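# Move the alphabetically first lettered box into the door tote

## Task

Find the box in this office whose top carries the letter earliest in the alphabet, and place that box alone into the tote beside the door so that no part of it sticks out past the tote's rim. The robot must stay upright and level throughout; a fall or a lasting tilt means failure.

## Robot and tools

ROBOT. A Hello Robot Stretch 3: a two-wheeled differential base (0.33 m long, 0.34 m wide, rounded back) that pivots about the midpoint of its drive wheels, 0.05 m behind the front edge. A mast carries a lift, and a single telescoping arm reaches out to the robot's RIGHT side, ending in a wrist (yaw, pitch, roll) and a two-finger gripper. The base cannot strafe, so the gripper is carried forward or back by driving. With the arm in and wrist folded, turning sweeps a 0.28 m radius; an unfolded level wrist reaches further.

FRAMES AND SIGNS. Base frame: origin on the floor between the drive wheels, x forward, y left, z up, metres. hand_pose is reported in it, at the point where closed fingertips meet. Odometry frame is the base frame where the scene began; base_odometry counts wheel rotation (slip shows as travel), heading in rad within -3.142 to 3.142, left positive.

TOOLS.
move: one action plus optional "cameras" (list of "head_camera", "nav_camera", "wrist_camera" or "all"; omitted or null means all, [] means none) and "blocking" (true/omitted waits until everything rests; false returns within about 0.5 s while motion continues). An action contains "base", "joints" or both, optionally with "speeds", "pace" or "contact_limits"; or only {"servos": "reboot"}, which re-enables servos that shut themselves off. With no action, move just reports state and images.
- base: an object with exactly one key. translate_m is a straight-line offset in metres, forward positive, -3 to 3. rotate_rad is a turn in place in radians, left positive, -6.4 to 6.4. Both are relative, measured from where the last state report put the base (or from its live position if a move was still running).
- joints: an object keyed by joint name, each value an absolute target: lift_m 0 to 1.1 m; arm_m 0 to 0.52 m (extension); wrist_yaw_rad -1.345 to 4.42 (0 along the arm, positive toward the front); wrist_pitch_rad -1.57 to 0.451 (0 level, negative tips fingers down); wrist_roll_rad -2.911 to 2.918 (0 fingers side by side); gripper_m -0.089 to 0.179 (larger is wider; actual tip gap is 0.007 m smaller when nearly shut, 0.025 m smaller when fully open); head_pan_rad -3.953 to 1.73 (0 ahead, positive left, -1.57 faces the arm); head_tilt_rad -1.53 to 0.419 (negative down).
- pace: "default" or "max". Top speeds default/max: translate 0.12/0.30 m/s, rotate 0.76/1.90 rad/s, lift 0.11/0.15 m/s, arm 0.14/0.40 m/s. The base is capped at 0.10 m/s and 0.63 rad/s unless lift_m < 0.30, arm_m < 0.03 and wrist_yaw_rad > 2.54. speeds: per-key top speed overriding pace, not above max.
- contact_limits: placed beside the matching command. arm_m, translate_m, rotate_rad take a motor_effort percentage 1 to 100 at which the motion halts; lift_m takes {"down": n, "up": n} (1 to 100, extra push beyond free motion; under about 12 may trip with nothing in the way). Base moves have no contact stop unless a limit is given.
Unknown keys make a call invalid; out-of-range values get it refused. A refusal, or an unrequested stop, cancels the remaining move, wait and finished_scene calls in that reply. Each action is capped at 14-15 s.
wait: seconds 0 to 10; returns state and images, earlier if running moves finish.
stop: brakes all running motion (status "stopped"); braked parts keep holding and may keep pressing.
zoom_image: camera name and region [x0, y0, x1, y1] in pixels from the image's top-left, at most 504 x 504, on that camera's latest image.
finished_scene: scene = current scene's integer number; ends it irreversibly and reports success. The first scene is practice and may be skipped this way.

RESULTS. "move": done, or the worst status. base_status / joint_status: done, moving, off_target (resting short, maybe still pushing), contact_stop (that joint goes slack), time_out, torque_fault, stopped. on_its_own: things the robot did unasked ("held at" is a target, not a reading). joint_positions; motor_effort in % with peak in brackets (positive toward larger values; wheels positive push forward). lidar_m: 12 ranges in metres, 30-degree sectors, 1st straight ahead then counter-clockwise (4th left, 7th behind, 10th right), plane 0.17 m high; "-" is nothing or closer than 0.15 m; misses glass and thin legs. wrist_depth_mm (45-1000) and head_depth_mm (280-4000): 7x7 median depths from top left, "-" unknown. turned_by_wheels vs turned_by_imu: prefer the IMU if they disagree by over 0.15 rad. base_tilt in degrees (forward/right positive, few degrees of bias). head_camera images arrive rotated (turn clockwise 90 degrees to right them), nav_camera the other way.

GRIPPING. Close below the object's width to grip; open at least 0.05 above it to release. Readings don't prove a hold; resend to re-squeeze if the stall guard slackened.

AVOID. Before folding the wrist over the base (yaw 3.0) or unfolding, keep lift 0.32-0.95, pitch -0.4, roll near 0; folded, lift may drop to 0.25. With yaw below -0.4 keep pitch at -0.5 or lower. Don't push something rigid with the gripper higher than about 0.45 m, or drive while holding or hooking something fixed: the robot may topple; retreat if base_tilt grows. Wrist and head have no contact stop and will fault after sustained force. Lower the lift with a small down limit. Don't drop, fling, slam or shove objects hard. Thinking time lets the simulation advance, and a loose object may occasionally be nudged.

Each tool is called after "Request:" by a JSON object that holds its "op" and its "data".

## Session

Request:
{"op": "move", "data": {"joints": {"head_pan_rad": 1.45, "head_tilt_rad": -0.35}, "pace": "max", "cameras": ["head_camera", "nav_camera"]}}

Request:
{"op": "move", "data": {"joints": {"head_pan_rad": 0.2}, "pace": "max", "cameras": ["head_camera", "nav_camera"]}}

Request:
{"op": "move", "data": {"joints": {"head_pan_rad": -1.05}, "pace": "max", "cameras": ["head_camera", "nav_camera"]}}

Request:
{"op": "move", "data": {"joints": {"head_pan_rad": -2.3}, "pace": "max", "cameras": ["head_camera", "nav_camera"]}}

Request:
{"op": "move", "data": {"joints": {"head_pan_rad": -3.55}, "pace": "max", "cameras": ["head_camera", "nav_camera"]}}

Scene clock: 1.03 s.
move: done
base_odometry: x=+0.000 y=+0.000 heading=+0.000
turned_by_wheels: +0.000
turned_by_imu: +0.000
base_tilt: forward=+0.9 right=-0.1
lidar_m: 1.38 2.07 1.11 0.87 0.86 0.91 1.36 1.08 1.14 0.89 0.88 0.94
head_depth_mm: 932 993 1076 1157 1274 1401 1475 / 882 942 1015 1097 1191 1290 1403 / 845 902 963 1031 1116 1211 1330 / 807 858 916 975 1051 1140 1242 / 770 813 870 924 1000 1071 1162 / 739 779 834 898 950 1027 1106 / 714 748 794 840 891 956 1037
base_status: not commanded
joint_positions: lift_m=+0.410 arm_m=+0.002 wrist_yaw_rad=+2.888 wrist_pitch_rad=-0.323 wrist_roll_rad=+0.000 gripper_m=+0.037 head_pan_rad=+1.482 head_tilt_rad=-0.349
joint_status: all done
measured_speeds: all 0
motor_effort: left_wheel=-0.1(0.5) right_wheel=+1.5(2.5) lift_m=+26.3(26.6) arm_m=-10.8(10.8) wrist_yaw_rad=+0.8(1.3) wrist_pitch_rad=+2.8(3.1) wrist_roll_rad=+0.8(1.1) gripper_m=-0.2(1.0) head_pan_rad=-0.4(4.9) head_tilt_rad=-1.1(2.8)
hand_pose: x=+0.0377 y=+0.0812 z=+0.4448 quat_wxyz=(+0.201, +0.706, +0.025, +0.678) (m; base frame)
wrist_depth_mm: - 703 - - - - - / 133 754 - - - - - / 140 174 - - - - - / 149 167 - - - - - / 160 173 972 914 926 924 925 / 694 182 128 691 724 742 758 / 614 193 606 624 587 628 629
pictures: head_camera (sideways), nav_camera (sideways)
Images, in order (width x height): head_camera 896x504, nav_camera 672x504.

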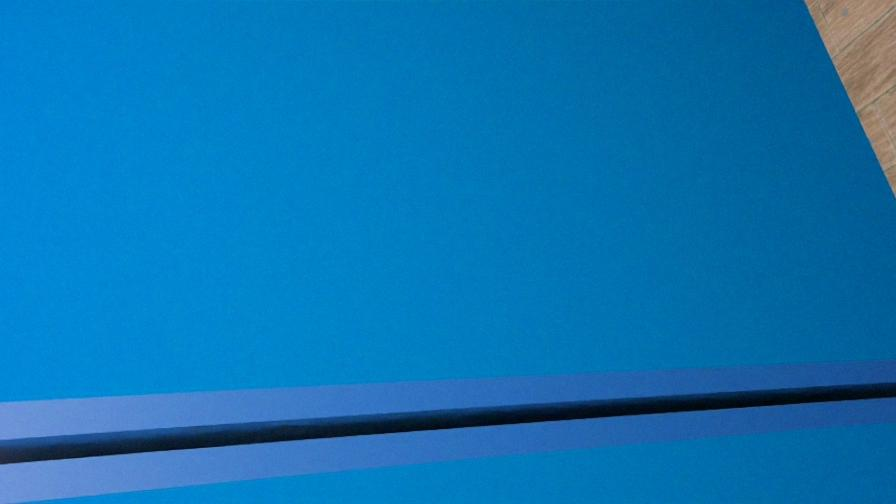

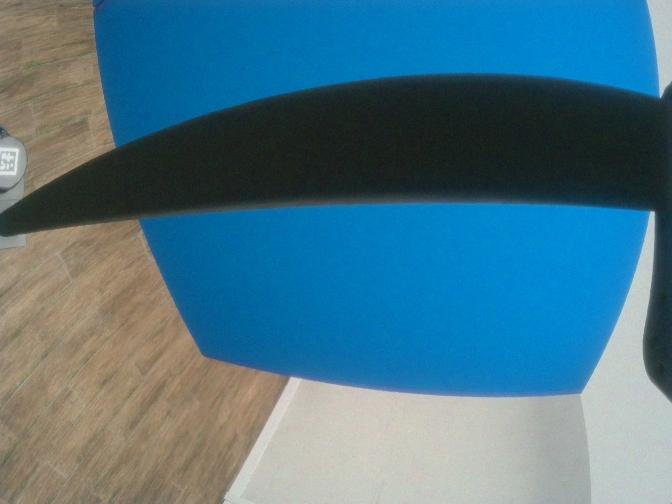

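Scene clock: 2.03 s.
move: done
base_odometry: x=+0.000 y=+0.000 heading=+0.000
turned_by_wheels: +0.000
turned_by_imu: +0.000
base_tilt: forward=+1.0 right=-0.2
lidar_m: 1.39 2.07 1.11 0.87 0.86 0.91 1.35 1.08 1.14 0.89 0.87 0.94
head_depth_mm: 1742 1768 1786 1814 1852 1782 1520 / 1885 2005 2107 2236 2270 1882 1500 / 1844 1942 2099 2267 2371 1824 1515 / 1813 1903 2049 2204 2301 1794 1498 / 1793 1880 2035 2157 2262 1848 1493 / 1759 1853 2015 2111 2264 1865 1500 / 1733 1821 1950 2064 2199 1850 1483
base_status: not commanded
joint_positions: lift_m=+0.410 arm_m=+0.002 wrist_yaw_rad=+2.888 wrist_pitch_rad=-0.323 wrist_roll_rad=+0.000 gripper_m=+0.037 head_pan_rad=+0.188 head_tilt_rad=-0.349
joint_status: all done
measured_speeds: all 0
motor_effort: left_wheel=-0.3(0.4) right_wheel=+2.2(2.6) lift_m=+26.5(26.7) arm_m=-13.5(13.9) wrist_yaw_rad=+0.8(1.1) wrist_pitch_rad=+2.8(3.2) wrist_roll_rad=+0.8(1.1) gripper_m=+0.4(1.4) head_pan_rad=-2.0(5.2) head_tilt_rad=-2.3(3.6)
hand_pose: x=+0.0377 y=+0.0812 z=+0.4448 quat_wxyz=(+0.201, +0.706, +0.025, +0.678) (m; base frame)
wrist_depth_mm: - 708 - - - - - / 133 745 - - - - - / 140 175 - - - - - / 149 167 - - - - - / 160 172 969 899 900 939 922 / 709 183 127 687 726 762 752 / 631 192 607 614 589 622 634
pictures: head_camera (sideways), nav_camera (sideways)
Images, in order (width x height): head_camera 896x504, nav_camera 672x504.

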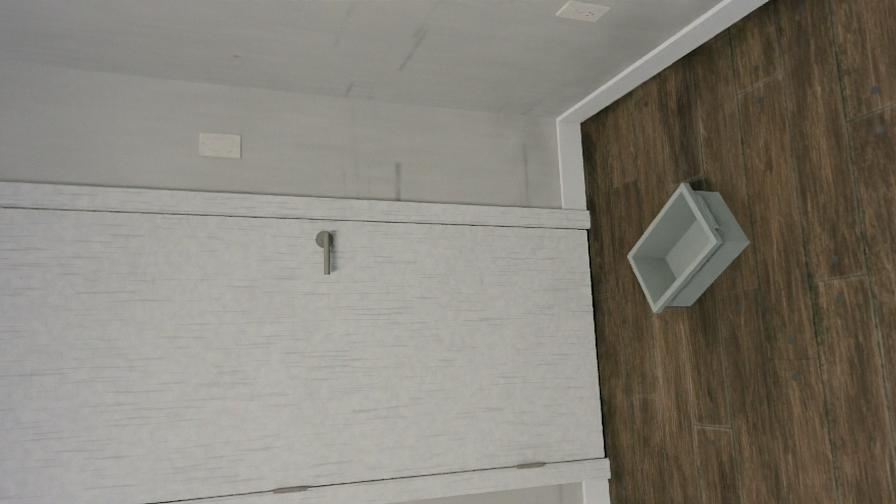

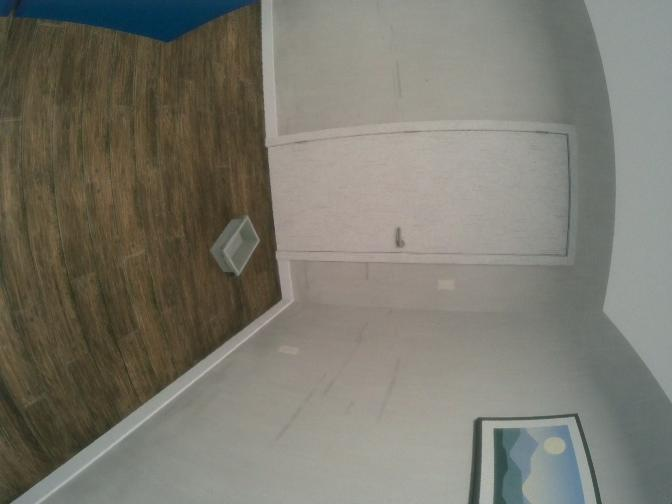

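Scene clock: 3.00 s.
move: done
base_odometry: x=+0.000 y=+0.000 heading=+0.000
turned_by_wheels: +0.000
turned_by_imu: +0.000
base_tilt: forward=+0.9 right=-0.3
lidar_m: 1.39 2.07 1.11 0.87 0.86 0.91 1.35 1.08 1.14 0.89 0.88 0.94
head_depth_mm: 716 757 802 854 914 985 1065 / 722 767 810 866 933 1005 1081 / 732 774 824 878 947 1022 1106 / 741 785 836 891 958 1039 1123 / 747 795 842 902 980 1052 1145 / 755 804 856 916 990 1065 1170 / 766 815 868 931 1005 1093 1189
base_status: not commanded
joint_positions: lift_m=+0.410 arm_m=+0.002 wrist_yaw_rad=+2.888 wrist_pitch_rad=-0.323 wrist_roll_rad=+0.000 gripper_m=+0.037 head_pan_rad=-1.086 head_tilt_rad=-0.350
joint_status: all done
measured_speeds: all 0
motor_effort: left_wheel=-0.3(0.5) right_wheel=+2.1(2.4) lift_m=+26.6(26.9) arm_m=-16.1(16.1) wrist_yaw_rad=+0.5(1.4) wrist_pitch_rad=+2.8(3.1) wrist_roll_rad=+0.8(1.0) gripper_m=+0.7(1.1) head_pan_rad=+0.5(4.8) head_tilt_rad=-1.0(2.2)
hand_pose: x=+0.0377 y=+0.0812 z=+0.4448 quat_wxyz=(+0.201, +0.706, +0.025, +0.678) (m; base frame)
wrist_depth_mm: - 701 - - - - - / 133 755 - - - - - / 140 175 - - - - - / 150 167 - - - - - / 161 172 966 925 929 925 915 / 705 182 128 696 738 742 741 / 629 193 605 620 591 634 637
pictures: head_camera (sideways), nav_camera (sideways)
Images, in order (width x height): head_camera 896x504, nav_camera 672x504.

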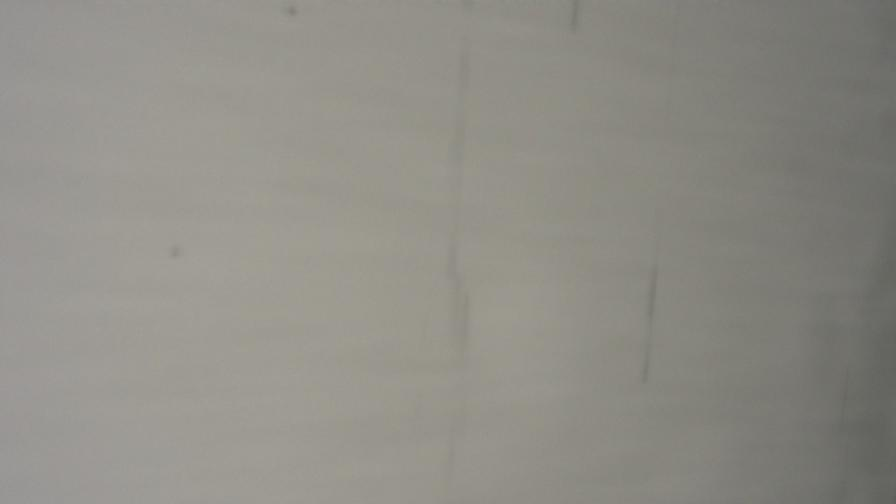

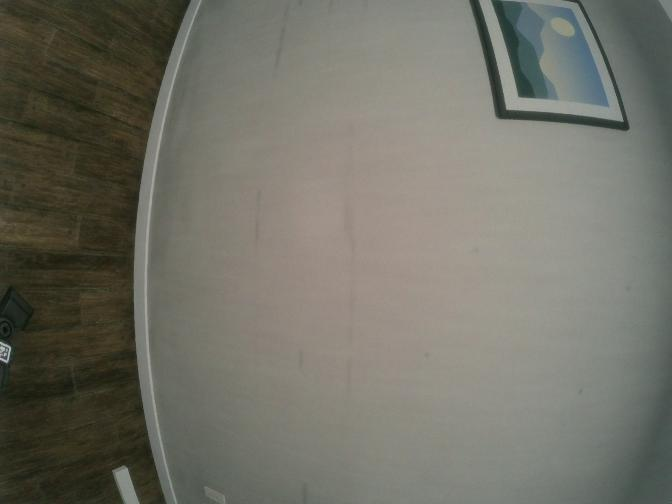

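Scene clock: 3.97 s.
move: done
base_odometry: x=+0.000 y=+0.000 heading=+0.000
turned_by_wheels: +0.000
turned_by_imu: +0.000
base_tilt: forward=+1.0 right=-0.2
lidar_m: 1.39 2.07 1.11 0.87 0.86 0.92 1.35 1.08 1.14 0.89 0.88 0.94
head_depth_mm: 1407 1489 1563 1030 1436 1709 1480 / 1476 1560 1621 1108 1827 1756 1458 / 1522 1625 1679 1091 1943 1874 1490 / 1591 1694 1747 1176 1994 1743 1488 / 1506 1576 1640 1274 1918 1845 1478 / 1288 1354 1426 1433 1576 1663 1496 / 1131 1180 1239 1277 1354 1427 1440
base_status: not commanded
joint_positions: lift_m=+0.410 arm_m=+0.002 wrist_yaw_rad=+2.888 wrist_pitch_rad=-0.323 wrist_roll_rad=+0.000 gripper_m=+0.037 head_pan_rad=-2.345 head_tilt_rad=-0.350
joint_status: all done
measured_speeds: all 0
motor_effort: left_wheel=-0.1(0.5) right_wheel=+2.1(2.4) lift_m=+26.7(27.1) arm_m=-19.0(19.0) wrist_yaw_rad=+0.8(1.4) wrist_pitch_rad=+2.6(3.1) wrist_roll_rad=+0.9(1.0) gripper_m=-0.4(1.2) head_pan_rad=+1.7(5.4) head_tilt_rad=-0.9(2.4)
hand_pose: x=+0.0377 y=+0.0812 z=+0.4448 quat_wxyz=(+0.201, +0.706, +0.025, +0.678) (m; base frame)
wrist_depth_mm: - 710 - - - - - / 133 749 - - - - - / 140 174 - - - - - / 149 167 - - - - - / 161 172 939 911 929 926 906 / 715 182 128 682 709 742 756 / 615 193 617 636 588 630 630
pictures: head_camera (sideways), nav_camera (sideways)
Images, in order (width x height): head_camera 896x504, nav_camera 672x504.

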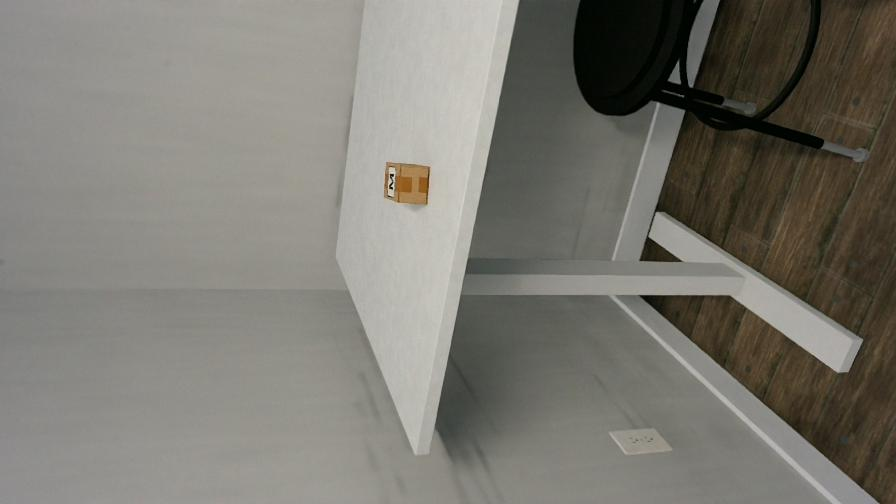

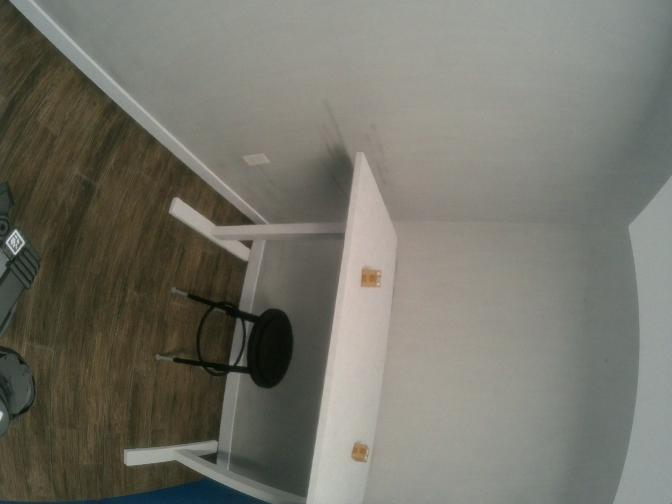

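Scene clock: 4.93 s.
move: done
base_odometry: x=+0.000 y=+0.000 heading=+0.000
turned_by_wheels: +0.000
turned_by_imu: +0.000
base_tilt: forward=+1.0 right=+0.0
lidar_m: 1.39 2.07 1.11 0.87 0.86 0.91 1.35 1.08 1.14 0.89 0.88 0.94
head_depth_mm: 793 826 862 912 957 1009 1071 / 851 893 933 987 1040 1104 1179 / 918 965 1023 1080 1146 1221 1317 / 996 1057 1114 1197 1294 1378 1419 / 1083 1158 1247 1321 1435 1545 1493 / 1206 1300 1381 1444 1628 1744 1457 / 1336 1456 1568 1238 1783 1620 1490
base_status: not commanded
joint_positions: lift_m=+0.410 arm_m=+0.002 wrist_yaw_rad=+2.888 wrist_pitch_rad=-0.323 wrist_roll_rad=+0.000 gripper_m=+0.037 head_pan_rad=-3.599 head_tilt_rad=-0.350
joint_status: all done
measured_speeds: all 0
motor_effort: left_wheel=-0.3(0.4) right_wheel=+2.3(2.5) lift_m=+26.9(27.2) arm_m=-21.6(21.6) wrist_yaw_rad=+0.5(1.2) wrist_pitch_rad=+2.8(3.1) wrist_roll_rad=+0.9(1.0) gripper_m=-0.8(0.8) head_pan_rad=+2.1(4.9) head_tilt_rad=-1.4(3.1)
hand_pose: x=+0.0377 y=+0.0812 z=+0.4448 quat_wxyz=(+0.201, +0.706, +0.025, +0.678) (m; base frame)
wrist_depth_mm: - 723 - - - - - / 133 751 - - - - - / 140 174 - - - - - / 149 167 - - - - - / 161 172 985 920 939 925 927 / 716 182 127 697 726 743 743 / 614 193 604 623 584 625 625
pictures: head_camera (sideways), nav_camera (sideways)
Images, in order (width x height): head_camera 896x504, nav_camera 672x504.

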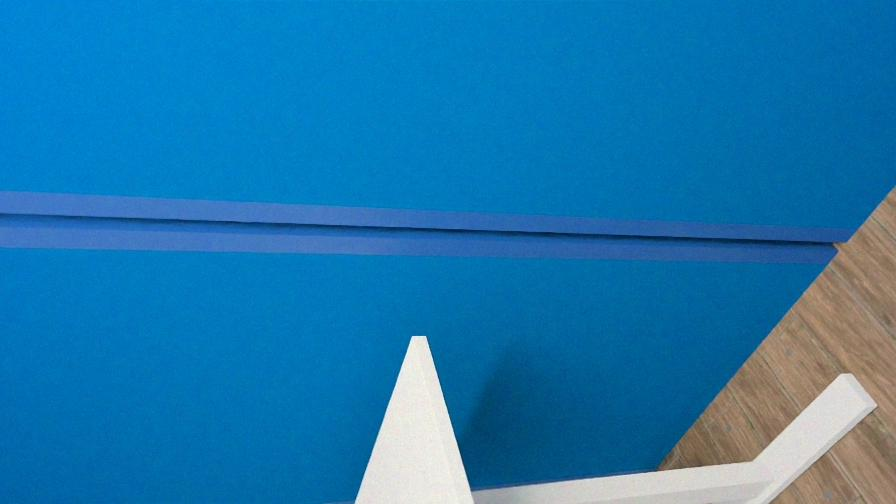

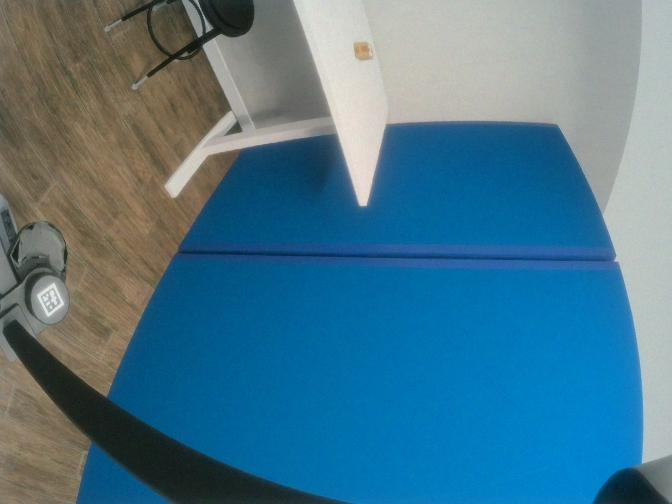

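Request:
{"op": "move", "data": {"joints": {"head_pan_rad": -2.85, "head_tilt_rad": -0.35}, "pace": "max", "cameras": ["head_camera"]}}

Request:
{"op": "zoom_image", "data": {"camera": "head_camera", "region": [360, 330, 450, 480]}}

Scene clock: 26.00 s.
move: done
base_odometry: x=+0.000 y=+0.000 heading=+0.000
turned_by_wheels: +0.000
turned_by_imu: +0.001
base_tilt: forward=+1.0 right=+0.0
lidar_m: 1.39 2.07 1.11 0.87 0.86 0.92 1.35 1.08 1.14 0.89 0.88 0.94
head_depth_mm: 1465 1557 1650 1104 1884 1663 1501 / 1469 1556 1621 1101 1910 1887 1514 / 1466 1521 1612 1095 1890 1869 1512 / 1439 1536 1601 1092 1853 1793 1474 / 1435 1531 1598 1079 1416 1796 1498 / 1439 1521 1569 1073 1781 1672 1460 / 1432 1517 1582 1068 1842 1822 1493
base_status: not commanded
joint_positions: lift_m=+0.410 arm_m=+0.002 wrist_yaw_rad=+2.888 wrist_pitch_rad=-0.323 wrist_roll_rad=+0.000 gripper_m=+0.037 head_pan_rad=-2.832 head_tilt_rad=-0.350
joint_status: all done
measured_speeds: all 0
motor_effort: left_wheel=-0.2(0.4) right_wheel=+2.0(2.2) lift_m=+28.0(28.1) arm_m=-23.3(23.5) wrist_yaw_rad=+1.1(1.2) wrist_pitch_rad=+2.5(2.9) wrist_roll_rad=+0.9(1.0) gripper_m=-0.7(1.2) head_pan_rad=+0.0(3.7) head_tilt_rad=-0.8(2.8)
hand_pose: x=+0.0377 y=+0.0812 z=+0.4448 quat_wxyz=(+0.201, +0.706, +0.025, +0.678) (m; base frame)
wrist_depth_mm: - 712 - - - - - / 133 743 - - - - - / 140 174 - - - - - / 149 167 - - - - - / 161 172 953 908 925 928 923 / 716 182 127 697 726 746 741 / 621 193 601 618 586 622 630
pictures: head_camera (sideways)
Images, in order (width x height): head_camera 896x504.

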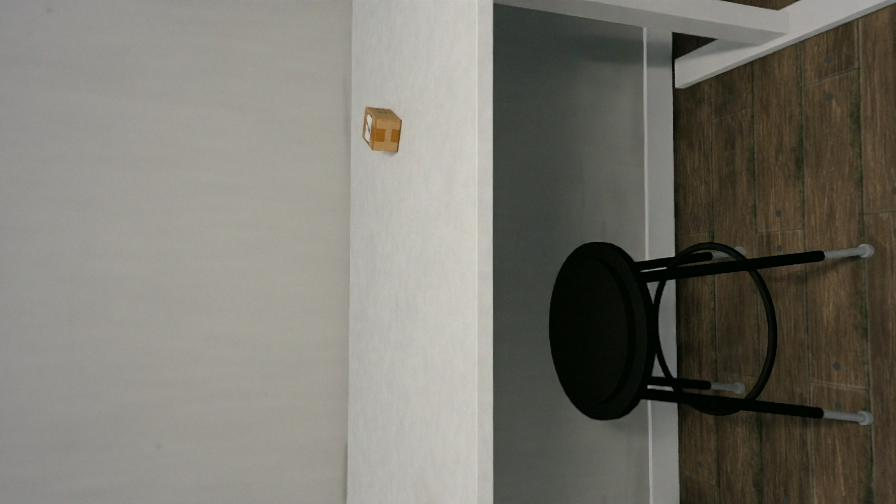

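Scaled by 3.360 from the camera's 896x504 image, which has a finer 1280x720 frame.

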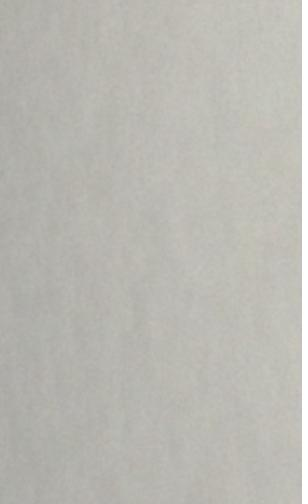

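Request:
{"op": "zoom_image", "data": {"camera": "head_camera", "region": [345, 90, 420, 170]}}

Request:
{"op": "move", "data": {"base": {"rotate_rad": 0.756}, "joints": {"lift_m": 0.285, "head_pan_rad": 0.0, "head_tilt_rad": -0.35}, "pace": "max", "cameras": []}}

Request:
{"op": "move", "data": {"base": {"translate_m": 1.27}, "pace": "max", "contact_limits": {"translate_m": 50}, "cameras": ["nav_camera"]}}

Request:
{"op": "move", "data": {"base": {"rotate_rad": 1.125}, "pace": "max", "cameras": ["head_camera", "nav_camera"]}}

Scaled by 6.300 from the camera's 896x504 image, which has a finer 1280x720 frame.

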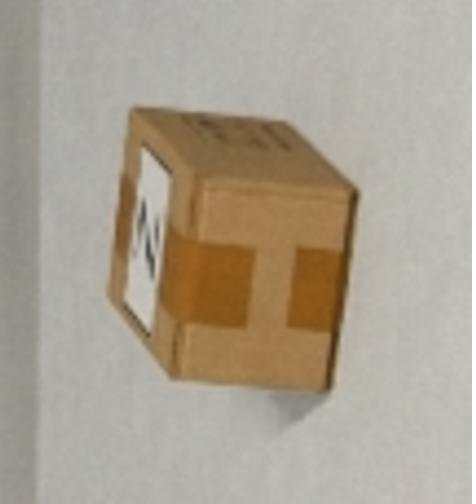

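Scene clock: 59.00 s.
move: done
base_odometry: x=+0.000 y=+0.000 heading=+0.756
turned_by_wheels: +0.756
turned_by_imu: +0.753
base_tilt: forward=+1.1 right=-0.3
lidar_m: 2.08 0.96 0.85 0.86 1.02 1.08 1.11 0.98 0.88 0.88 1.06 1.97
head_depth_mm: 1752 1827 1945 2026 2165 1903 1516 / 1813 1932 2009 2176 2293 1877 1512 / 1902 1990 2131 2246 2345 1870 1500 / 1941 2084 2218 2362 2420 1887 1490 / 2066 2175 2325 2501 2475 1861 1492 / 2118 2271 2411 2623 2348 1797 1479 / 1148 1197 1241 1297 1369 1430 1440
base_status: done
joint_positions: lift_m=+0.285 arm_m=+0.002 wrist_yaw_rad=+2.888 wrist_pitch_rad=-0.324 wrist_roll_rad=+0.000 gripper_m=+0.037 head_pan_rad=+0.015 head_tilt_rad=-0.350
joint_status: all done
measured_speeds: translate_m=+0.000 rotate_rad=+0.000 lift_m=+0.000 arm_m=+0.000 wrist_yaw_rad=+0.000 wrist_pitch_rad=+0.000 wrist_roll_rad=+0.000 head_pan_rad=-0.024 head_tilt_rad=+0.000
motor_effort: left_wheel=-8.6(15.1) right_wheel=+8.6(14.7) lift_m=+22.7(25.0) arm_m=-22.2(23.7) wrist_yaw_rad=+0.7(1.2) wrist_pitch_rad=+3.1(3.3) wrist_roll_rad=+1.0(1.1) gripper_m=-0.5(1.0) head_pan_rad=-2.9(5.0) head_tilt_rad=+0.2(5.9)
hand_pose: x=+0.0376 y=+0.0810 z=+0.3193 quat_wxyz=(+0.202, +0.706, +0.025, +0.678) (m; base frame)
wrist_depth_mm: - 139 - - 767 - - / 133 - - - 835 - - / 141 155 - - 892 - - / 149 169 940 870 896 878 890 / 166 172 746 727 729 721 726 / 556 182 128 542 146 583 585 / 483 193 478 486 475 495 486
pictures: none
No camera images: "cameras" was empty.

Scene clock: 64.60 s.
move: done
base_odometry: x=+0.924 y=+0.871 heading=+0.756
turned_by_wheels: +0.000
turned_by_imu: -0.001
base_tilt: forward=+1.0 right=-0.2
lidar_m: 0.90 1.07 2.01 0.46 0.54 1.02 2.29 1.43 1.27 1.28 0.98 0.87
head_depth_mm: 722 760 807 857 907 970 1037 / 751 793 834 886 952 1009 1100 / 773 818 868 929 991 1070 1150 / 805 851 904 964 1039 1121 1212 / 840 887 948 1012 1096 1189 1289 / 872 925 990 1061 1149 1247 1370 / 903 972 1041 1113 1216 1333 1420
base_status: done
joint_positions: lift_m=+0.285 arm_m=+0.002 wrist_yaw_rad=+2.888 wrist_pitch_rad=-0.324 wrist_roll_rad=+0.000 gripper_m=+0.037 head_pan_rad=+0.000 head_tilt_rad=-0.350
joint_status: not commanded
measured_speeds: all 0
motor_effort: left_wheel=+6.3(12.0) right_wheel=+1.4(17.3) lift_m=+27.6(27.9) arm_m=-17.1(22.4) wrist_yaw_rad=+0.8(1.3) wrist_pitch_rad=+3.0(3.6) wrist_roll_rad=+0.9(1.1) gripper_m=+0.3(1.6) head_pan_rad=-2.1(4.5) head_tilt_rad=-1.7(2.2)
contact_limits: translate_m 50 (maximum 100)
hand_pose: x=+0.0376 y=+0.0810 z=+0.3193 quat_wxyz=(+0.202, +0.706, +0.025, +0.678) (m; base frame)
wrist_depth_mm: - 452 451 - - - - / 133 - 480 - - - - / 141 154 514 - - - - / 150 158 - 904 945 929 937 / 161 168 - 675 721 728 717 / 553 183 127 541 146 575 587 / 479 193 475 483 473 489 491
pictures: nav_camera (sideways)
Images, in order (width x height): nav_camera 672x504.

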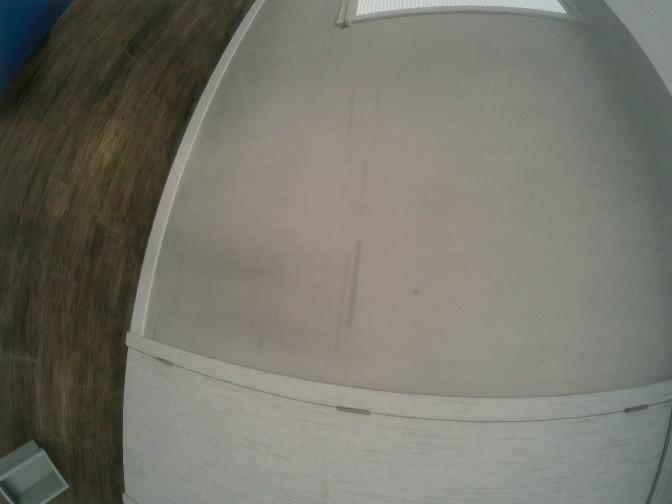

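Scene clock: 66.43 s.
move: done
base_odometry: x=+0.924 y=+0.871 heading=+1.880
turned_by_wheels: +1.125
turned_by_imu: +1.121
base_tilt: forward=+0.9 right=-0.2
lidar_m: 0.54 0.46 0.57 1.17 2.12 1.39 1.28 1.29 0.95 0.87 0.90 1.12
head_depth_mm: 2292 2262 2261 2284 2267 1886 1517 / 3021 3069 3104 3057 2513 1877 1496 / 3080 3261 3443 3597 2491 1867 1495 / 3038 3256 3427 3599 2450 1857 1507 / 3007 3198 3415 3419 2454 1863 1453 / 612 602 595 589 586 582 584 / 355 373 397 421 452 488 529
base_status: done
joint_positions: lift_m=+0.285 arm_m=+0.002 wrist_yaw_rad=+2.888 wrist_pitch_rad=-0.324 wrist_roll_rad=+0.000 gripper_m=+0.037 head_pan_rad=+0.000 head_tilt_rad=-0.350
joint_status: not commanded
measured_speeds: all 0
motor_effort: left_wheel=-8.2(16.4) right_wheel=+8.0(17.3) lift_m=+29.4(29.5) arm_m=-23.5(23.8) wrist_yaw_rad=+0.7(1.2) wrist_pitch_rad=+3.1(3.4) wrist_roll_rad=+0.9(1.1) gripper_m=+0.0(1.4) head_pan_rad=-3.4(4.1) head_tilt_rad=-1.5(1.8)
hand_pose: x=+0.0376 y=+0.0810 z=+0.3193 quat_wxyz=(+0.202, +0.706, +0.025, +0.678) (m; base frame)
wrist_depth_mm: - - - - - 443 380 / 134 - - - - 443 389 / 140 - - - - - 394 / 150 169 946 934 - - 401 / 167 172 753 716 678 - 407 / 560 182 127 529 146 563 416 / 487 193 473 484 475 491 427
pictures: head_camera (sideways), nav_camera (sideways)
Images, in order (width x height): head_camera 896x504, nav_camera 672x504.

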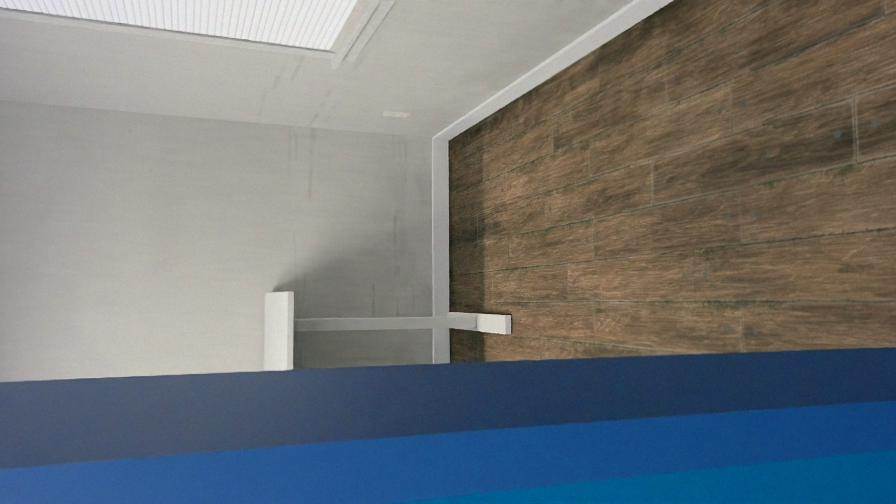

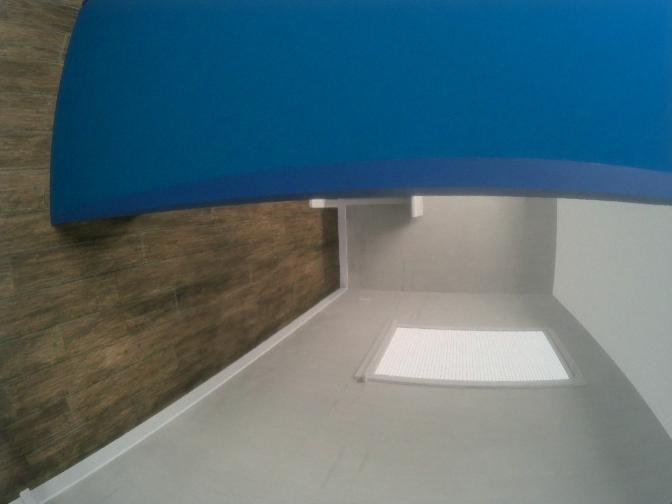

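Request:
{"op": "move", "data": {"base": {"rotate_rad": -0.5}, "pace": "max", "cameras": []}}

Request:
{"op": "move", "data": {"base": {"translate_m": 0.74}, "pace": "max", "contact_limits": {"translate_m": 50}, "cameras": []}}

Request:
{"op": "move", "data": {"base": {"rotate_rad": 0.918}, "pace": "max", "cameras": ["nav_camera"]}}

Request:
{"op": "move", "data": {"base": {"translate_m": 0.98}, "joints": {"head_pan_rad": 0.2}, "pace": "max", "contact_limits": {"translate_m": 50}, "cameras": ["head_camera", "nav_camera"]}}

Request:
{"op": "move", "data": {"joints": {"head_pan_rad": 1.3}, "pace": "max", "cameras": ["head_camera", "nav_camera"]}}

Scene clock: 95.57 s.
move: done
base_odometry: x=+0.924 y=+0.871 heading=+1.381
turned_by_wheels: -0.500
turned_by_imu: -0.498
base_tilt: forward=+0.8 right=+0.0
lidar_m: 1.15 0.46 0.46 0.58 1.26 2.04 1.37 1.28 1.29 0.94 0.87 0.91
head_depth_mm: 996 1028 1070 1114 1163 1221 1275 / 1104 1150 1207 1261 1324 1382 1411 / 1242 1303 1363 1443 1515 1632 1506 / 1423 1502 1601 1689 1823 1797 1497 / 1657 1764 1874 2032 2160 1861 1491 / 1987 2129 2303 2619 2455 1859 1484 / 2531 2749 3112 3201 2436 1830 1484
base_status: done
joint_positions: lift_m=+0.285 arm_m=+0.002 wrist_yaw_rad=+2.888 wrist_pitch_rad=-0.324 wrist_roll_rad=+0.000 gripper_m=+0.037 head_pan_rad=+0.000 head_tilt_rad=-0.350
joint_status: not commanded
measured_speeds: all 0
motor_effort: left_wheel=+8.4(17.8) right_wheel=-8.0(15.3) lift_m=+27.6(30.2) arm_m=-22.5(23.4) wrist_yaw_rad=+0.8(1.3) wrist_pitch_rad=+3.3(3.5) wrist_roll_rad=+0.8(1.0) gripper_m=-0.6(1.1) head_pan_rad=-2.7(4.0) head_tilt_rad=-0.9(1.6)
hand_pose: x=+0.0376 y=+0.0810 z=+0.3193 quat_wxyz=(+0.202, +0.706, +0.025, +0.678) (m; base frame)
wrist_depth_mm: - 869 - - 446 411 - / 133 932 - - 453 429 - / 140 - - - - 498 - / 149 169 868 - 502 821 955 / 167 172 747 647 520 684 711 / 554 183 127 538 145 580 582 / 484 193 466 482 474 490 484
pictures: none
No camera images: "cameras" was empty.

Scene clock: 99.37 s.
move: done
base_odometry: x=+1.064 y=+1.597 heading=+1.381
turned_by_wheels: +0.000
turned_by_imu: +0.000
base_tilt: forward=+1.0 right=+0.2
lidar_m: 0.59 1.28 2.48 0.54 0.50 0.51 2.01 1.87 0.74 0.49 0.46 0.47
head_depth_mm: 492 508 528 551 575 603 632 / 545 570 594 620 651 687 727 / 615 644 676 714 756 800 851 / 704 742 787 839 895 958 1037 / 823 873 943 1006 1102 1190 1308 / 975 1056 1156 1237 1408 1585 1485 / 1220 1346 1504 1689 2001 1865 1490
base_status: done
joint_positions: lift_m=+0.285 arm_m=+0.002 wrist_yaw_rad=+2.888 wrist_pitch_rad=-0.324 wrist_roll_rad=+0.000 gripper_m=+0.037 head_pan_rad=+0.000 head_tilt_rad=-0.350
joint_status: not commanded
measured_speeds: all 0
motor_effort: left_wheel=+4.0(17.4) right_wheel=+4.0(14.6) lift_m=+21.5(27.7) arm_m=-20.1(23.3) wrist_yaw_rad=+0.6(1.3) wrist_pitch_rad=+2.7(3.4) wrist_roll_rad=+0.9(1.1) gripper_m=-0.4(1.2) head_pan_rad=-2.5(4.8) head_tilt_rad=+0.1(1.6)
contact_limits: translate_m 50 (maximum 100)
hand_pose: x=+0.0376 y=+0.0810 z=+0.3193 quat_wxyz=(+0.202, +0.706, +0.025, +0.678) (m; base frame)
wrist_depth_mm: - 464 - - - - - / 133 501 - - - - - / 141 174 - - - - - / 150 160 889 928 931 917 938 / 420 168 714 716 724 718 706 / 456 182 127 543 145 581 574 / 468 194 472 495 470 486 488
pictures: none
No camera images: "cameras" was empty.

Scene clock: 101.03 s.
move: done
base_odometry: x=+1.064 y=+1.597 heading=+2.298
turned_by_wheels: +0.918
turned_by_imu: +0.914
base_tilt: forward=+1.0 right=-0.2
lidar_m: 2.48 0.57 0.50 0.50 2.14 1.87 0.87 0.53 0.46 0.46 0.54 0.95
head_depth_mm: 2401 2554 2734 2884 2512 1891 1517 / 2486 2642 2778 3026 2520 1885 1510 / 2587 2687 2770 3048 2472 1879 1510 / 2670 2812 2991 3113 2471 1868 1501 / 2738 2908 3059 3274 2480 1865 1495 / 2882 3060 3243 3419 2438 1842 1491 / 2949 3144 3377 3188 2469 1856 1484
base_status: done
joint_positions: lift_m=+0.285 arm_m=+0.002 wrist_yaw_rad=+2.888 wrist_pitch_rad=-0.324 wrist_roll_rad=+0.000 gripper_m=+0.037 head_pan_rad=+0.000 head_tilt_rad=-0.350
joint_status: not commanded
measured_speeds: all 0
motor_effort: left_wheel=-9.2(17.5) right_wheel=+9.2(16.9) lift_m=+22.8(22.8) arm_m=-23.2(23.6) wrist_yaw_rad=+0.7(1.3) wrist_pitch_rad=+2.9(3.6) wrist_roll_rad=+0.8(1.1) gripper_m=-0.2(1.2) head_pan_rad=-1.5(4.2) head_tilt_rad=-0.1(1.2)
hand_pose: x=+0.0376 y=+0.0810 z=+0.3193 quat_wxyz=(+0.202, +0.706, +0.025, +0.678) (m; base frame)
wrist_depth_mm: - - 491 482 472 477 - / 133 - - 508 508 515 - / 140 - - 537 537 - - / 150 170 880 - - 884 942 / 167 172 723 149 150 716 714 / 558 182 128 536 147 592 580 / 484 193 473 487 474 490 488
pictures: nav_camera (sideways)
Images, in order (width x height): nav_camera 672x504.

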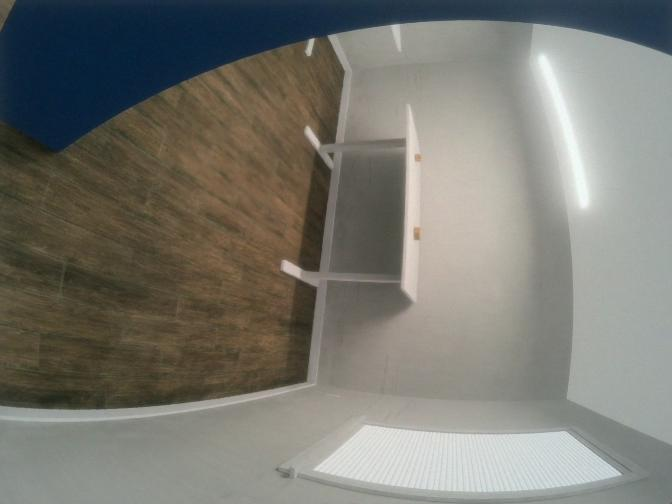

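Scene clock: 105.67 s.
move: done
base_odometry: x=+0.413 y=+2.329 heading=+2.298
turned_by_wheels: +0.000
turned_by_imu: +0.000
base_tilt: forward=+1.0 right=-0.1
lidar_m: 1.51 2.10 2.75 1.27 1.23 0.66 1.43 0.83 0.73 0.73 0.85 1.49
head_depth_mm: 1698 1769 1795 1484 2064 1759 1517 / 1772 1876 1921 2082 2190 1878 1504 / 1839 1974 1981 2215 2308 1886 1514 / 1980 2071 1992 2366 2411 1843 1510 / 2094 2208 1949 2512 2476 1860 1495 / 2208 2385 2205 2601 2318 1850 1501 / 2360 2516 2649 2952 2428 1855 1496
base_status: done
joint_positions: lift_m=+0.285 arm_m=+0.002 wrist_yaw_rad=+2.888 wrist_pitch_rad=-0.324 wrist_roll_rad=+0.000 gripper_m=+0.037 head_pan_rad=+0.200 head_tilt_rad=-0.350
joint_status: all done
measured_speeds: all 0
motor_effort: left_wheel=+4.9(12.3) right_wheel=+0.1(20.6) lift_m=+25.7(25.9) arm_m=-21.2(23.2) wrist_yaw_rad=+0.6(1.3) wrist_pitch_rad=+3.2(3.5) wrist_roll_rad=+0.8(1.1) gripper_m=+0.1(1.3) head_pan_rad=+2.8(4.3) head_tilt_rad=-0.4(1.5)
contact_limits: translate_m 50 (maximum 100)
hand_pose: x=+0.0376 y=+0.0810 z=+0.3193 quat_wxyz=(+0.202, +0.706, +0.025, +0.678) (m; base frame)
wrist_depth_mm: - - - - - - - / 133 - - - - - - / 141 - - - - - - / 150 169 908 924 928 934 945 / 166 173 747 721 728 722 720 / 545 182 127 539 146 580 582 / 482 193 469 484 472 487 484
pictures: head_camera (sideways), nav_camera (sideways)
Images, in order (width x height): head_camera 896x504, nav_camera 672x504.

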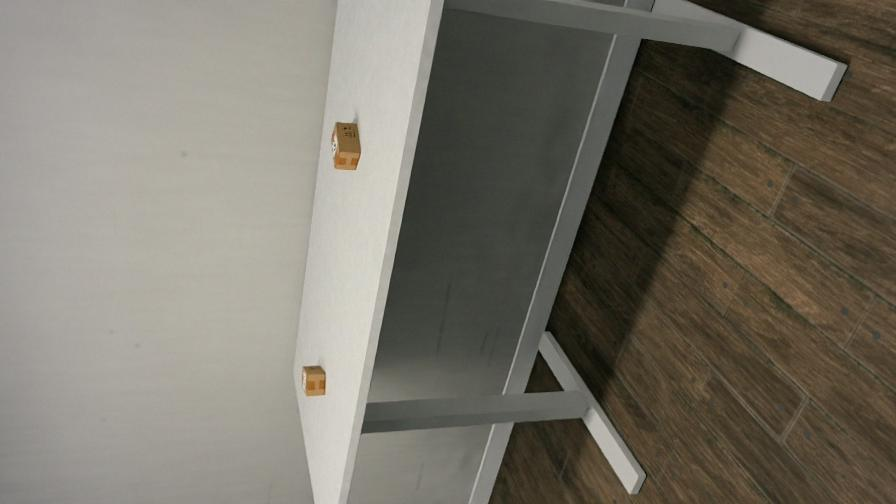

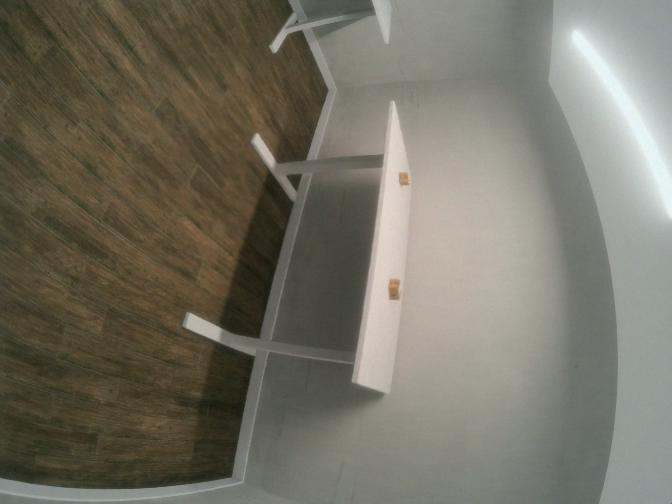

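Scene clock: 106.60 s.
move: done
base_odometry: x=+0.413 y=+2.329 heading=+2.298
turned_by_wheels: +0.000
turned_by_imu: +0.000
base_tilt: forward=+1.1 right=-0.2
lidar_m: 1.51 2.11 2.74 1.27 1.23 0.66 1.43 0.83 0.73 0.73 0.85 1.50
head_depth_mm: 2598 2697 2854 3098 2515 1870 1512 / 2612 2754 2907 3094 2505 1875 1512 / 2627 2776 2901 3098 2519 1851 1507 / 2658 2839 2934 3205 2472 1849 1506 / 2690 2812 2957 3190 2478 1853 1489 / 2620 2189 2098 2232 2289 1860 1492 / 1821 1936 2004 2139 2130 1818 1493
base_status: not commanded
joint_positions: lift_m=+0.285 arm_m=+0.002 wrist_yaw_rad=+2.888 wrist_pitch_rad=-0.324 wrist_roll_rad=+0.000 gripper_m=+0.037 head_pan_rad=+1.328 head_tilt_rad=-0.350
joint_status: all done
measured_speeds: all 0
motor_effort: left_wheel=+4.7(5.1) right_wheel=+0.2(0.4) lift_m=+26.3(26.5) arm_m=-20.5(21.6) wrist_yaw_rad=+0.6(1.2) wrist_pitch_rad=+3.1(3.4) wrist_roll_rad=+0.8(1.1) gripper_m=-0.3(1.0) head_pan_rad=-0.1(5.8) head_tilt_rad=+0.4(1.6)
contact_limits: translate_m 50 (maximum 100)
hand_pose: x=+0.0376 y=+0.0810 z=+0.3193 quat_wxyz=(+0.202, +0.706, +0.025, +0.678) (m; base frame)
wrist_depth_mm: - - - - - - - / 133 - - - - - - / 140 - - - - - - / 150 169 929 945 916 946 929 / 167 173 763 714 728 727 726 / 556 182 127 538 146 572 577 / 484 192 473 483 477 490 483
pictures: head_camera (sideways), nav_camera (sideways)
Images, in order (width x height): head_camera 896x504, nav_camera 672x504.

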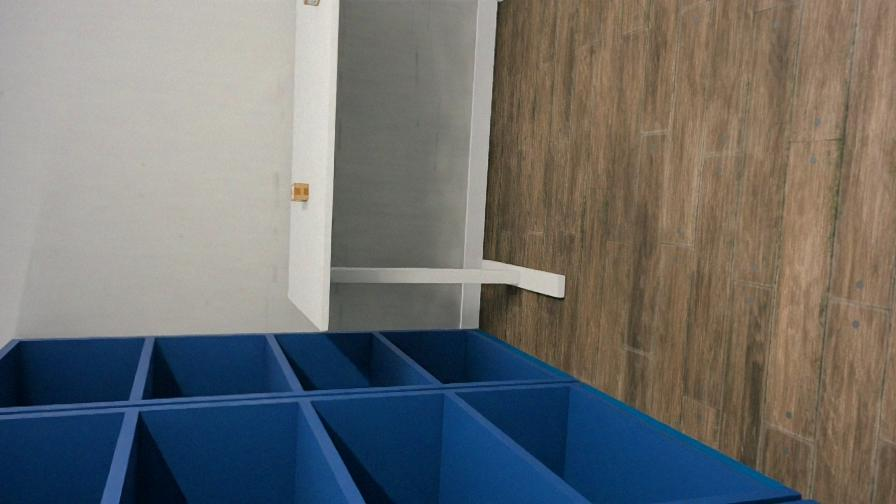

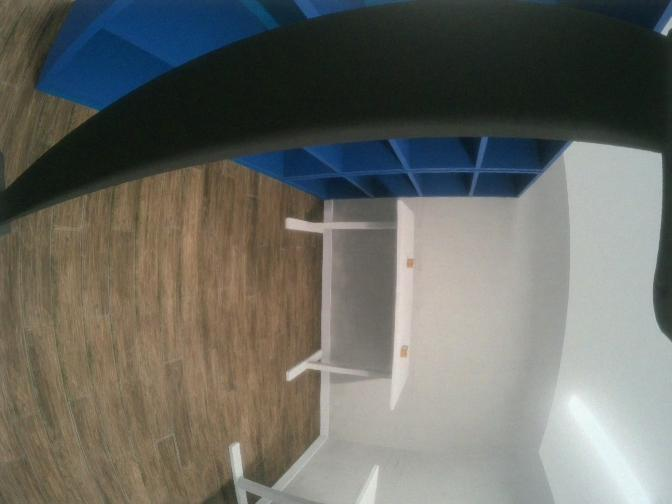

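Request:
{"op": "zoom_image", "data": {"camera": "head_camera", "region": [282, 174, 318, 210]}}

Request:
{"op": "move", "data": {"joints": {"head_pan_rad": 1.0}, "pace": "max", "cameras": ["head_camera"]}}

Request:
{"op": "zoom_image", "data": {"camera": "head_camera", "region": [285, 205, 345, 265]}}

Request:
{"op": "move", "data": {"joints": {"head_pan_rad": 0.2}, "pace": "max", "cameras": ["head_camera"]}}

Request:
{"op": "zoom_image", "data": {"camera": "head_camera", "region": [322, 120, 372, 170]}}

Request:
{"op": "zoom_image", "data": {"camera": "head_camera", "region": [294, 361, 334, 401]}}

Scaled by 14.000 from the camera's 896x504 image, which has a finer 1280x720 frame.

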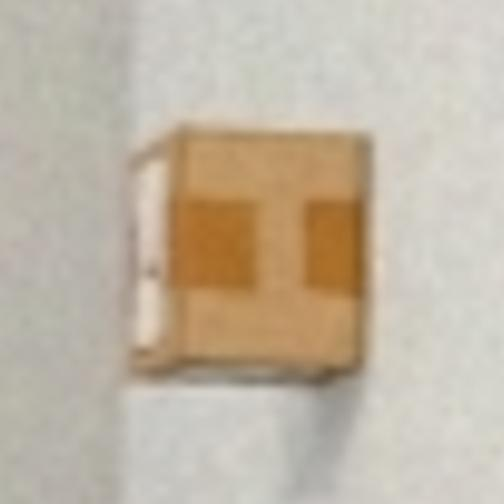

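Scene clock: 115.63 s.
move: done
base_odometry: x=+0.413 y=+2.329 heading=+2.298
turned_by_wheels: +0.000
turned_by_imu: +0.001
base_tilt: forward=+0.9 right=-0.1
lidar_m: 1.51 2.10 2.73 1.28 1.23 0.66 1.43 0.84 0.73 0.73 0.85 1.49
head_depth_mm: 2938 3089 3297 3507 2487 1890 1518 / 2892 3005 3266 3460 2499 1898 1508 / 2752 2997 3069 3266 2491 1879 1497 / 2708 2854 3043 3182 2505 1860 1494 / 2681 2848 2944 3187 2478 1869 1486 / 2610 2771 2922 3166 2467 1846 1486 / 2560 2691 2808 2995 2441 1848 1491
base_status: not commanded
joint_positions: lift_m=+0.285 arm_m=+0.002 wrist_yaw_rad=+2.888 wrist_pitch_rad=-0.324 wrist_roll_rad=+0.000 gripper_m=+0.037 head_pan_rad=+0.993 head_tilt_rad=-0.350
joint_status: all done
measured_speeds: all 0
motor_effort: left_wheel=+4.8(5.0) right_wheel=+0.3(0.4) lift_m=+29.2(29.2) arm_m=-19.8(19.9) wrist_yaw_rad=+0.9(1.0) wrist_pitch_rad=+2.9(3.5) wrist_roll_rad=+0.9(1.1) gripper_m=+0.2(1.2) head_pan_rad=-2.3(4.4) head_tilt_rad=-0.3(1.0)
contact_limits: translate_m 50 (maximum 100)
hand_pose: x=+0.0376 y=+0.0810 z=+0.3193 quat_wxyz=(+0.202, +0.706, +0.025, +0.678) (m; base frame)
wrist_depth_mm: - - - - - - - / 133 - - - - - - / 140 - - - - - - / 150 169 953 910 932 929 922 / 166 172 750 715 714 721 716 / 558 182 128 533 146 591 578 / 477 193 464 490 469 486 484
pictures: head_camera (sideways)
Images, in order (width x height): head_camera 896x504.

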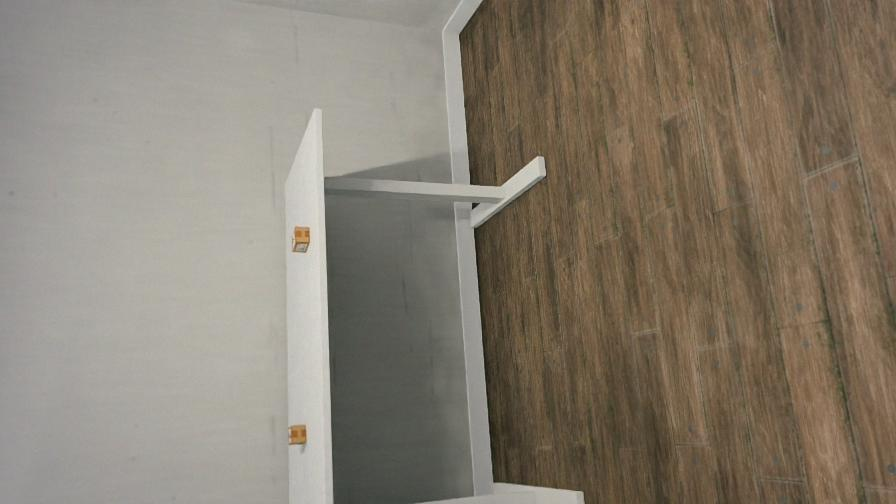

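Scaled by 8.400 from the camera's 896x504 image, which has a finer 1280x720 frame.

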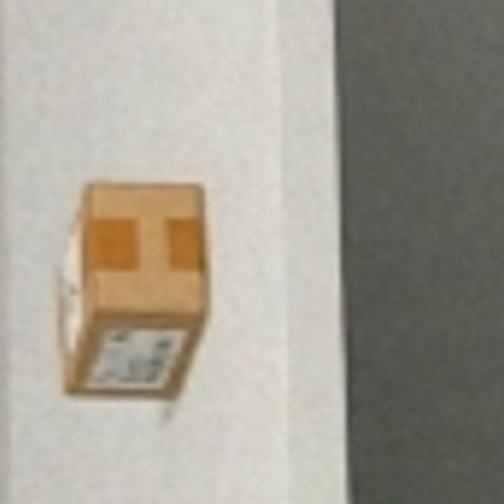

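Scene clock: 116.50 s.
move: done
base_odometry: x=+0.413 y=+2.329 heading=+2.298
turned_by_wheels: +0.000
turned_by_imu: +0.000
base_tilt: forward=+1.0 right=-0.1
lidar_m: 1.51 2.10 2.74 1.27 1.24 0.66 1.44 0.83 0.72 0.73 0.84 1.49
head_depth_mm: 1675 1758 1797 1485 2028 1760 1513 / 1748 1848 1878 2059 2162 1854 1496 / 1842 1946 1976 2187 2297 1867 1498 / 1933 2045 1995 2307 2393 1855 1500 / 2047 2188 1955 2469 2476 1864 1489 / 2156 2299 2204 2615 2310 1845 1495 / 2290 2464 2568 2822 2456 1845 1500
base_status: not commanded
joint_positions: lift_m=+0.285 arm_m=+0.002 wrist_yaw_rad=+2.888 wrist_pitch_rad=-0.324 wrist_roll_rad=+0.000 gripper_m=+0.037 head_pan_rad=+0.176 head_tilt_rad=-0.350
joint_status: all done
measured_speeds: all 0
motor_effort: left_wheel=+4.7(5.0) right_wheel=-0.1(0.5) lift_m=+29.7(29.7) arm_m=-19.2(20.0) wrist_yaw_rad=+0.3(1.2) wrist_pitch_rad=+3.1(3.4) wrist_roll_rad=+0.9(1.0) gripper_m=+0.3(0.8) head_pan_rad=-0.8(5.0) head_tilt_rad=+0.5(1.2)
contact_limits: translate_m 50 (maximum 100)
hand_pose: x=+0.0376 y=+0.0810 z=+0.3193 quat_wxyz=(+0.202, +0.706, +0.025, +0.678) (m; base frame)
wrist_depth_mm: - - - - - - - / 133 - - - - - - / 140 - - - - - - / 150 169 931 954 942 933 935 / 167 172 740 720 721 720 722 / 556 182 128 530 145 586 583 / 485 192 471 495 467 491 483
pictures: head_camera (sideways)
Images, in order (width x height): head_camera 896x504.

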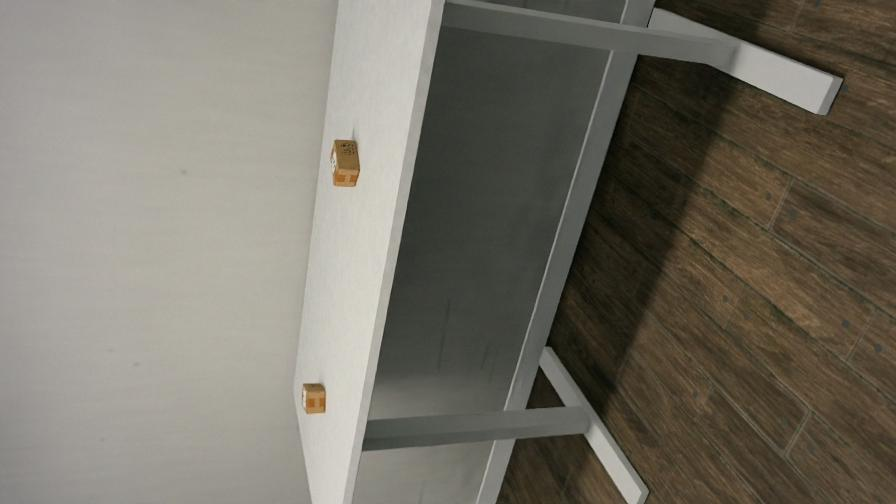

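Scaled by 10.080 from the camera's 896x504 image, which has a finer 1280x720 frame.

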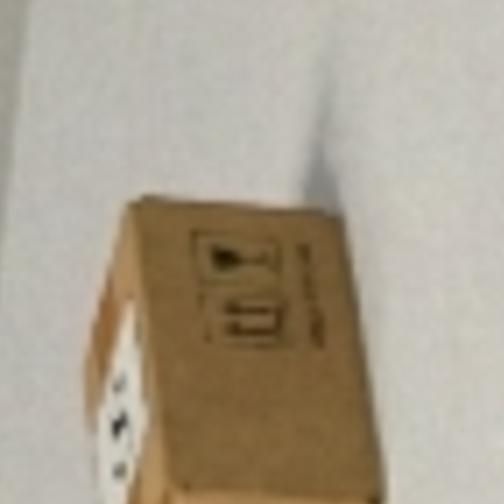

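Scaled by 12.600 from the camera's 896x504 image, which has a finer 1280x720 frame.

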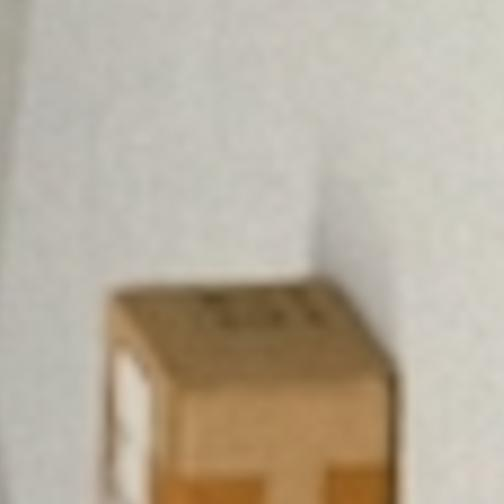

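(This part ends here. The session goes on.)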